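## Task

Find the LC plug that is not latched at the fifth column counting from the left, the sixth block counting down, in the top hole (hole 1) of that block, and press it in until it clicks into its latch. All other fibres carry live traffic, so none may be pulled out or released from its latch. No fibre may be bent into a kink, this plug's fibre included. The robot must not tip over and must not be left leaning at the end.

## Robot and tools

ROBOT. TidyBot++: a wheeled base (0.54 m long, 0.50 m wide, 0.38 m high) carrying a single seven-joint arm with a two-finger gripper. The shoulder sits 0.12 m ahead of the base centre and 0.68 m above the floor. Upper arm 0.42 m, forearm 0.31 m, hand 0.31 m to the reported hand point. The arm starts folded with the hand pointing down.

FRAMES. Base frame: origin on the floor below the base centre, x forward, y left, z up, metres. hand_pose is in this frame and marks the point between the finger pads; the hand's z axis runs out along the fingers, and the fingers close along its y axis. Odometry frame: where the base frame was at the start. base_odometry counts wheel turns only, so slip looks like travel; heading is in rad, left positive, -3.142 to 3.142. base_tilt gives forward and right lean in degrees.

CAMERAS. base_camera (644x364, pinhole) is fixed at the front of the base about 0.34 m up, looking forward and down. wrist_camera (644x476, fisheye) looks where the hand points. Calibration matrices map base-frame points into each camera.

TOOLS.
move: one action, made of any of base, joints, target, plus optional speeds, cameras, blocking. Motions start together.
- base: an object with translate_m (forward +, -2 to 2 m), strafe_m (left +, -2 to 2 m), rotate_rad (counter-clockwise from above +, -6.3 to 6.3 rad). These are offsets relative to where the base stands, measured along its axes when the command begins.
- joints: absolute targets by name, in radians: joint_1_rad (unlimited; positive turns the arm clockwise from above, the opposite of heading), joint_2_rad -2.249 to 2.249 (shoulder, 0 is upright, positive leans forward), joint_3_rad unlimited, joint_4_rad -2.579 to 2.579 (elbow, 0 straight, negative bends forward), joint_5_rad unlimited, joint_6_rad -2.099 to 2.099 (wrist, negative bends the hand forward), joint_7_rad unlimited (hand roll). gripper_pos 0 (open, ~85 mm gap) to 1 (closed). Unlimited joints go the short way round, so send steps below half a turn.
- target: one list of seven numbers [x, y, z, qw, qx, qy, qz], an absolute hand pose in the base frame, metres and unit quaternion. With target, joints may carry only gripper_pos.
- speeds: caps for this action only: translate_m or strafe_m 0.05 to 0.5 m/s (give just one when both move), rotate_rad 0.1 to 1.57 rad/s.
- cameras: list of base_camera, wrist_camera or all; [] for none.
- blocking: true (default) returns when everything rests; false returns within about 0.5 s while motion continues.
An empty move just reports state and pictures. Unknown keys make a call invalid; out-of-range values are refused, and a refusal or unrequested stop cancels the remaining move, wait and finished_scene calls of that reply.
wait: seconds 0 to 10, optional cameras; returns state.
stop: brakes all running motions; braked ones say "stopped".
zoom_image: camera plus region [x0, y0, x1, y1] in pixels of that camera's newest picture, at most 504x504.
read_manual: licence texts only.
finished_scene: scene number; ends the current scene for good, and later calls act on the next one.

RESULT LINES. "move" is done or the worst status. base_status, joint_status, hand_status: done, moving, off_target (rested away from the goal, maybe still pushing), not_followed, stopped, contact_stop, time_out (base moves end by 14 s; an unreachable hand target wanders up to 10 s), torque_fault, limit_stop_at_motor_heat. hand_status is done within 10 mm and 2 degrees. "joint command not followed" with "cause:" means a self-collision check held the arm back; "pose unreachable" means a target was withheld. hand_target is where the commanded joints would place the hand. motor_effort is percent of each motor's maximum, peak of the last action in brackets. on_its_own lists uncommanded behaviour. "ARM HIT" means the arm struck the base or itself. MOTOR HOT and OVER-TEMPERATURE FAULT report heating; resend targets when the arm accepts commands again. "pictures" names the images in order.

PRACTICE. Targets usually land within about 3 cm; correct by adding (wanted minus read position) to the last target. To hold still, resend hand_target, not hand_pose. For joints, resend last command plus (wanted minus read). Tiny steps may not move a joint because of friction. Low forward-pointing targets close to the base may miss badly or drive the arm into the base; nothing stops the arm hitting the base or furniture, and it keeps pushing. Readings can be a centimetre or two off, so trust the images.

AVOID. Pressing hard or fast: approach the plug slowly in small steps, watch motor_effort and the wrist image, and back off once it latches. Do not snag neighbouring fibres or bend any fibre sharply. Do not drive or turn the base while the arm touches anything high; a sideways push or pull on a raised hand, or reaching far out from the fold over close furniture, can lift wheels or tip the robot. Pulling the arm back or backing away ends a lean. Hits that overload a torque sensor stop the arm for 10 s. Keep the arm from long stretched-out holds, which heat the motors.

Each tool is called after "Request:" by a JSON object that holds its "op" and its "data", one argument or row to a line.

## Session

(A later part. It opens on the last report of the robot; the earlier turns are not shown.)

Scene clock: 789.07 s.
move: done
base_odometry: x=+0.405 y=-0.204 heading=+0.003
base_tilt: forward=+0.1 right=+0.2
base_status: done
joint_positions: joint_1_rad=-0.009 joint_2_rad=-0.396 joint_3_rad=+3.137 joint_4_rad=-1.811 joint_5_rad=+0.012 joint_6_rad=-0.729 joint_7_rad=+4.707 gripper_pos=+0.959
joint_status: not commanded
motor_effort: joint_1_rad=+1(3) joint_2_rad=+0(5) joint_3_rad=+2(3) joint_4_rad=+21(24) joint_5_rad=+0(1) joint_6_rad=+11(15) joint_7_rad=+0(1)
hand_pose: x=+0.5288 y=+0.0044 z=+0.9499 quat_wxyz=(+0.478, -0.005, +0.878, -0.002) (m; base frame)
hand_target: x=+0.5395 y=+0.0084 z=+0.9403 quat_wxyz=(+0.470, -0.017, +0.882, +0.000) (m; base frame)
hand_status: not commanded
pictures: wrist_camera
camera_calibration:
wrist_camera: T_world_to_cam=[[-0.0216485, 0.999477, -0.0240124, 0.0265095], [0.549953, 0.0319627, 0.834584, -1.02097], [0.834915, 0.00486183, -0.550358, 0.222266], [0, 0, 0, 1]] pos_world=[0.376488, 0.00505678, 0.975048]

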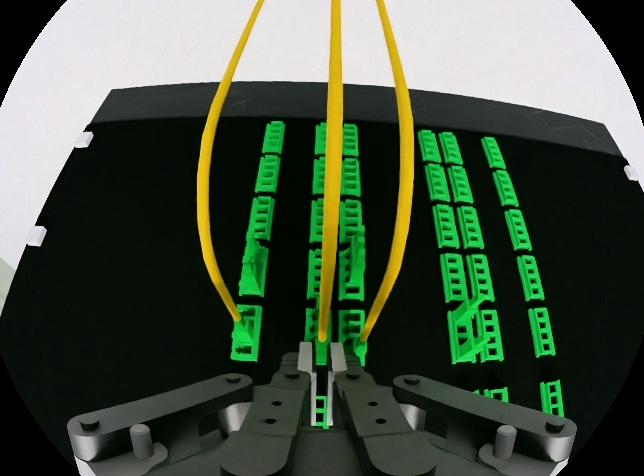

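Request:
{"op": "move", "data": {
  "base": {"translate_m": -0.059},
  "speeds": {"translate_m": 0.08},
  "cameras": []
}}

Request:
{"op": "move", "data": {
  "joints": {"joint_4_rad": -1.765},
  "cameras": ["wrist_camera"]
}}

Request:
{"op": "zoom_image", "data": {
  "camera": "wrist_camera",
  "region": [308, 322, 364, 362]
}}

Request:
{"op": "zoom_image", "data": {
  "camera": "wrist_camera",
  "region": [280, 300, 370, 390]
}}

Scene clock: 797.30 s.
move: done
base_odometry: x=+0.346 y=-0.204 heading=+0.004
base_tilt: forward=+0.2 right=+0.2
base_status: done
joint_positions: joint_1_rad=-0.009 joint_2_rad=-0.357 joint_3_rad=+3.140 joint_4_rad=-1.806 joint_5_rad=+0.012 joint_6_rad=-0.703 joint_7_rad=+4.707 gripper_pos=+0.960
joint_status: not commanded
motor_effort: joint_1_rad=+0(2) joint_2_rad=-8(17) joint_3_rad=+0(3) joint_4_rad=+21(21) joint_5_rad=-1(2) joint_6_rad=+7(11) joint_7_rad=+0(1)
hand_pose: x=+0.5440 y=+0.0032 z=+0.9436 quat_wxyz=(+0.475, -0.004, +0.880, -0.002) (m; base frame)
hand_target: x=+0.5395 y=+0.0084 z=+0.9403 quat_wxyz=(+0.470, -0.017, +0.882, +0.000) (m; base frame)
hand_status: not commanded
pictures: none
No camera images: "cameras" was empty.

Scene clock: 798.03 s.
move: done
base_odometry: x=+0.346 y=-0.204 heading=+0.004
base_tilt: forward=+0.1 right=+0.2
base_status: not commanded
joint_positions: joint_1_rad=-0.009 joint_2_rad=-0.357 joint_3_rad=+3.140 joint_4_rad=-1.774 joint_5_rad=+0.012 joint_6_rad=-0.703 joint_7_rad=+4.707 gripper_pos=+0.960
joint_status: all done
motor_effort: joint_1_rad=+0(1) joint_2_rad=-8(9) joint_3_rad=+1(1) joint_4_rad=+21(23) joint_5_rad=-1(1) joint_6_rad=+7(8) joint_7_rad=-1(1)
hand_pose: x=+0.5480 y=+0.0032 z=+0.9620 quat_wxyz=(+0.489, -0.004, +0.872, -0.002) (m; base frame)
hand_target: x=+0.5451 y=+0.0085 z=+0.9667 quat_wxyz=(+0.491, -0.017, +0.871, +0.000) (m; base frame)
hand_status: not commanded
pictures: wrist_camera
camera_calibration:
wrist_camera: T_world_to_cam=[[-0.0187276, 0.999558, -0.0231101, 0.0258917], [0.529185, 0.0295206, 0.847993, -1.04312], [0.8483, 0.00365141, -0.529503, 0.185586], [0, 0, 0, 1]] pos_world=[0.395055, 0.00423562, 0.983425]

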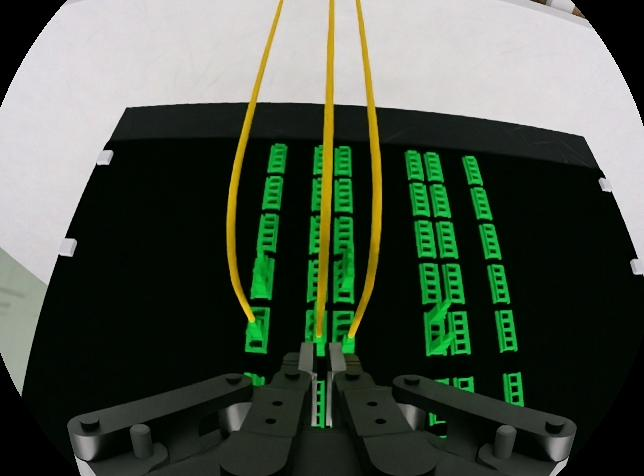

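Scaled by 9.000.

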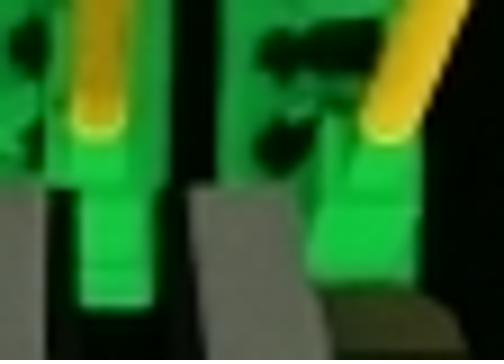

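Scaled by 5.600.

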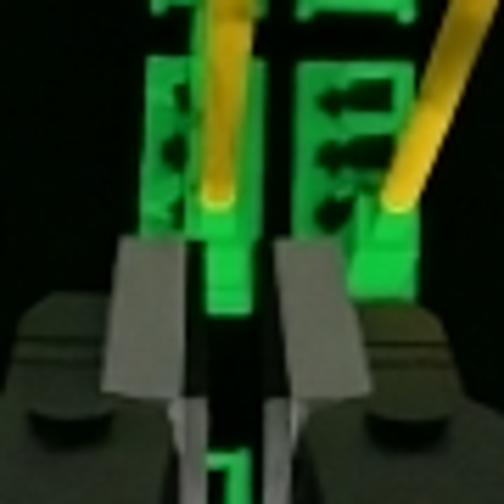

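Request:
{"op": "zoom_image", "data": {
  "camera": "wrist_camera",
  "region": [300, 308, 330, 344]
}}

Request:
{"op": "zoom_image", "data": {
  "camera": "wrist_camera",
  "region": [330, 308, 360, 344]
}}

Scaled by 14.000.

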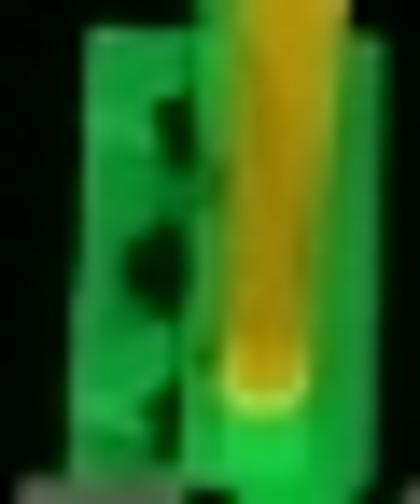

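Scaled by 14.000.

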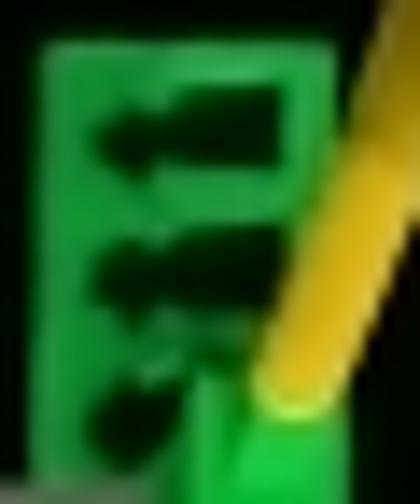

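Request:
{"op": "move", "data": {
  "base": {"translate_m": -0.12},
  "speeds": {"translate_m": 0.15},
  "cameras": []
}}

Request:
{"op": "move", "data": {
  "joints": {"joint_2_rad": -0.095, "joint_4_rad": -1.098, "joint_6_rad": -1.615},
  "cameras": ["wrist_camera"]
}}

Scene clock: 832.07 s.
move: done
base_odometry: x=+0.226 y=-0.205 heading=+0.004
base_tilt: forward=+0.2 right=+0.2
base_status: done
joint_positions: joint_1_rad=-0.009 joint_2_rad=-0.358 joint_3_rad=+3.140 joint_4_rad=-1.774 joint_5_rad=+0.012 joint_6_rad=-0.703 joint_7_rad=+4.707 gripper_pos=+0.960
joint_status: not commanded
motor_effort: joint_1_rad=+0(1) joint_2_rad=-7(11) joint_3_rad=+1(1) joint_4_rad=+21(21) joint_5_rad=-1(1) joint_6_rad=+7(8) joint_7_rad=-1(1)
hand_pose: x=+0.5477 y=+0.0032 z=+0.9623 quat_wxyz=(+0.489, -0.004, +0.872, -0.002) (m; base frame)
hand_target: x=+0.5451 y=+0.0085 z=+0.9667 quat_wxyz=(+0.491, -0.017, +0.871, +0.000) (m; base frame)
hand_status: not commanded
pictures: none
No camera images: "cameras" was empty.

Scene clock: 834.37 s.
move: done
base_odometry: x=+0.226 y=-0.205 heading=+0.004
base_tilt: forward=+0.1 right=+0.1
base_status: not commanded
joint_positions: joint_1_rad=-0.009 joint_2_rad=-0.118 joint_3_rad=+3.140 joint_4_rad=-1.115 joint_5_rad=+0.012 joint_6_rad=-1.556 joint_7_rad=+4.707 gripper_pos=+0.960
joint_status: all done
motor_effort: joint_1_rad=+0(1) joint_2_rad=-13(14) joint_3_rad=+0(1) joint_4_rad=+17(22) joint_5_rad=-1(1) joint_6_rad=+5(9) joint_7_rad=-1(1)
hand_pose: x=+0.5063 y=+0.0015 z=+1.0115 quat_wxyz=(+0.290, +0.000, +0.957, -0.004) (m; base frame)
hand_target: x=+0.4997 y=+0.0090 z=+1.0001 quat_wxyz=(+0.259, -0.022, +0.966, +0.002) (m; base frame)
hand_status: not commanded
pictures: wrist_camera
camera_calibration:
wrist_camera: T_world_to_cam=[[-0.0178004, 0.999721, -0.015497, 0.0198366], [0.836378, 0.0233814, 0.547655, -0.914757], [0.547864, -0.00321287, -0.836561, 0.709866], [0, 0, 0, 1]] pos_world=[0.376525, 0.00383787, 1.09512]

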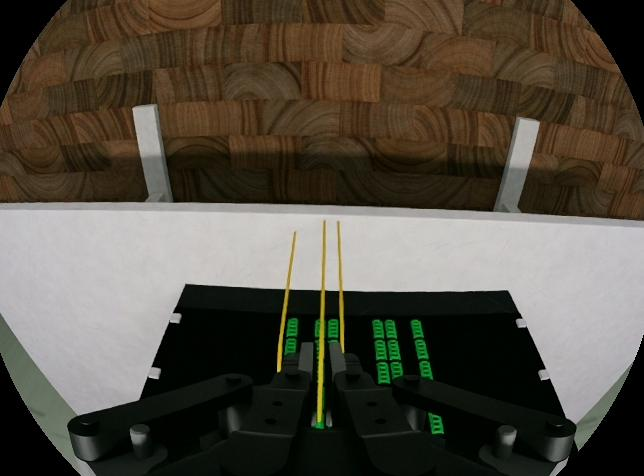

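Request:
{"op": "move", "data": {
  "base": {"translate_m": 0.15},
  "speeds": {"translate_m": 0.15},
  "cameras": ["wrist_camera"]
}}

Request:
{"op": "zoom_image", "data": {
  "camera": "wrist_camera",
  "region": [280, 270, 370, 360]
}}

Scene clock: 840.13 s.
move: done
base_odometry: x=+0.376 y=-0.205 heading=+0.003
base_tilt: forward=+0.1 right=+0.2
base_status: done
joint_positions: joint_1_rad=-0.009 joint_2_rad=-0.101 joint_3_rad=+3.140 joint_4_rad=-1.113 joint_5_rad=+0.012 joint_6_rad=-1.562 joint_7_rad=+4.707 gripper_pos=+0.960
joint_status: not commanded
motor_effort: joint_1_rad=+0(1) joint_2_rad=-14(16) joint_3_rad=+1(1) joint_4_rad=+17(17) joint_5_rad=-1(1) joint_6_rad=+5(6) joint_7_rad=-1(1)
hand_pose: x=+0.5104 y=+0.0015 z=+1.0047 quat_wxyz=(+0.280, +0.000, +0.960, -0.004) (m; base frame)
hand_target: x=+0.4997 y=+0.0090 z=+1.0001 quat_wxyz=(+0.259, -0.022, +0.966, +0.002) (m; base frame)
hand_status: not commanded
pictures: wrist_camera
camera_calibration:
wrist_camera: T_world_to_cam=[[-0.0180663, 0.99972, -0.0152636, 0.0196712], [0.847844, 0.0234096, 0.529729, -0.902241], [0.529939, -0.00337089, -0.848029, 0.722556], [0, 0, 0, 1]] pos_world=[0.382405, 0.00389103, 1.09099]

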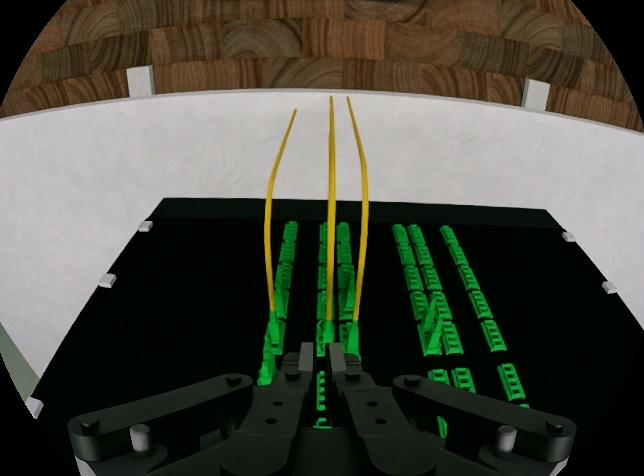

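Scaled by 5.600.

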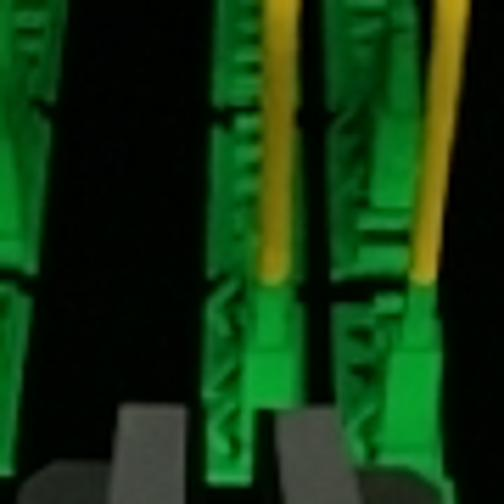

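Request:
{"op": "zoom_image", "data": {
  "camera": "wrist_camera",
  "region": [315, 305, 365, 355]
}}

Scaled by 10.080.

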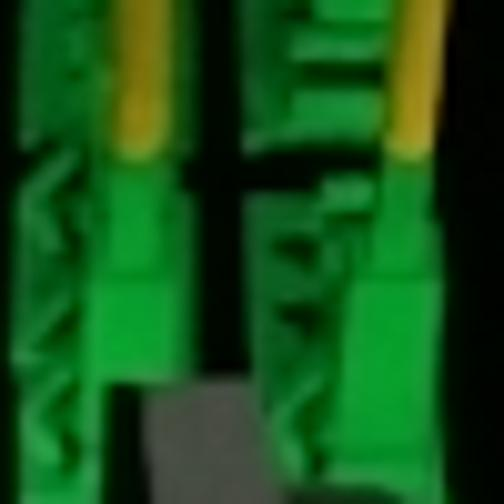

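Request:
{"op": "move", "data": {
  "joints": {"gripper_pos": 0.2},
  "cameras": ["wrist_camera"]
}}

Request:
{"op": "zoom_image", "data": {
  "camera": "wrist_camera",
  "region": [300, 300, 370, 370]
}}

Scene clock: 861.43 s.
move: done
base_odometry: x=+0.376 y=-0.205 heading=+0.003
base_tilt: forward=+0.1 right=+0.2
base_status: not commanded
joint_positions: joint_1_rad=-0.009 joint_2_rad=-0.101 joint_3_rad=+3.140 joint_4_rad=-1.113 joint_5_rad=+0.012 joint_6_rad=-1.562 joint_7_rad=+4.707 gripper_pos=+0.200
joint_status: all done
motor_effort: joint_1_rad=+0(1) joint_2_rad=-14(14) joint_3_rad=+0(1) joint_4_rad=+17(17) joint_5_rad=-1(1) joint_6_rad=+5(5) joint_7_rad=-1(1)
hand_pose: x=+0.5104 y=+0.0015 z=+1.0047 quat_wxyz=(+0.280, +0.000, +0.960, -0.004) (m; base frame)
hand_target: x=+0.4997 y=+0.0090 z=+1.0001 quat_wxyz=(+0.259, -0.022, +0.966, +0.002) (m; base frame)
hand_status: not commanded
pictures: wrist_camera
camera_calibration:
wrist_camera: T_world_to_cam=[[-0.0180663, 0.99972, -0.0152636, 0.0196712], [0.847844, 0.0234096, 0.529729, -0.902241], [0.529939, -0.00337089, -0.848029, 0.722556], [0, 0, 0, 1]] pos_world=[0.382405, 0.00389103, 1.09099]

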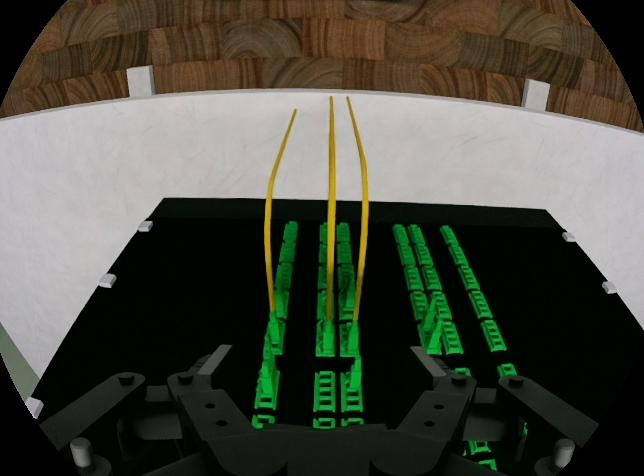

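Scaled by 7.200.

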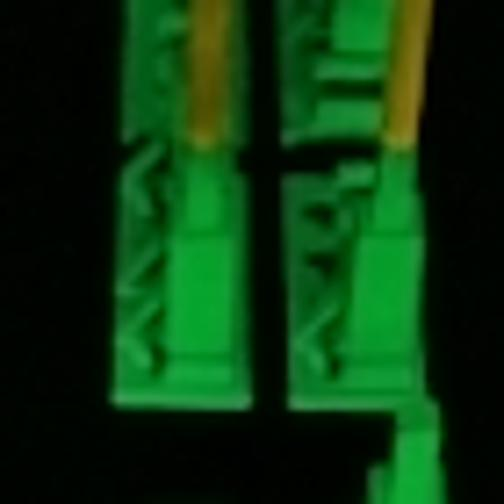

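Request:
{"op": "finished_scene", "data": {
  "scene": 1
}}

The scene is finished: the task was done.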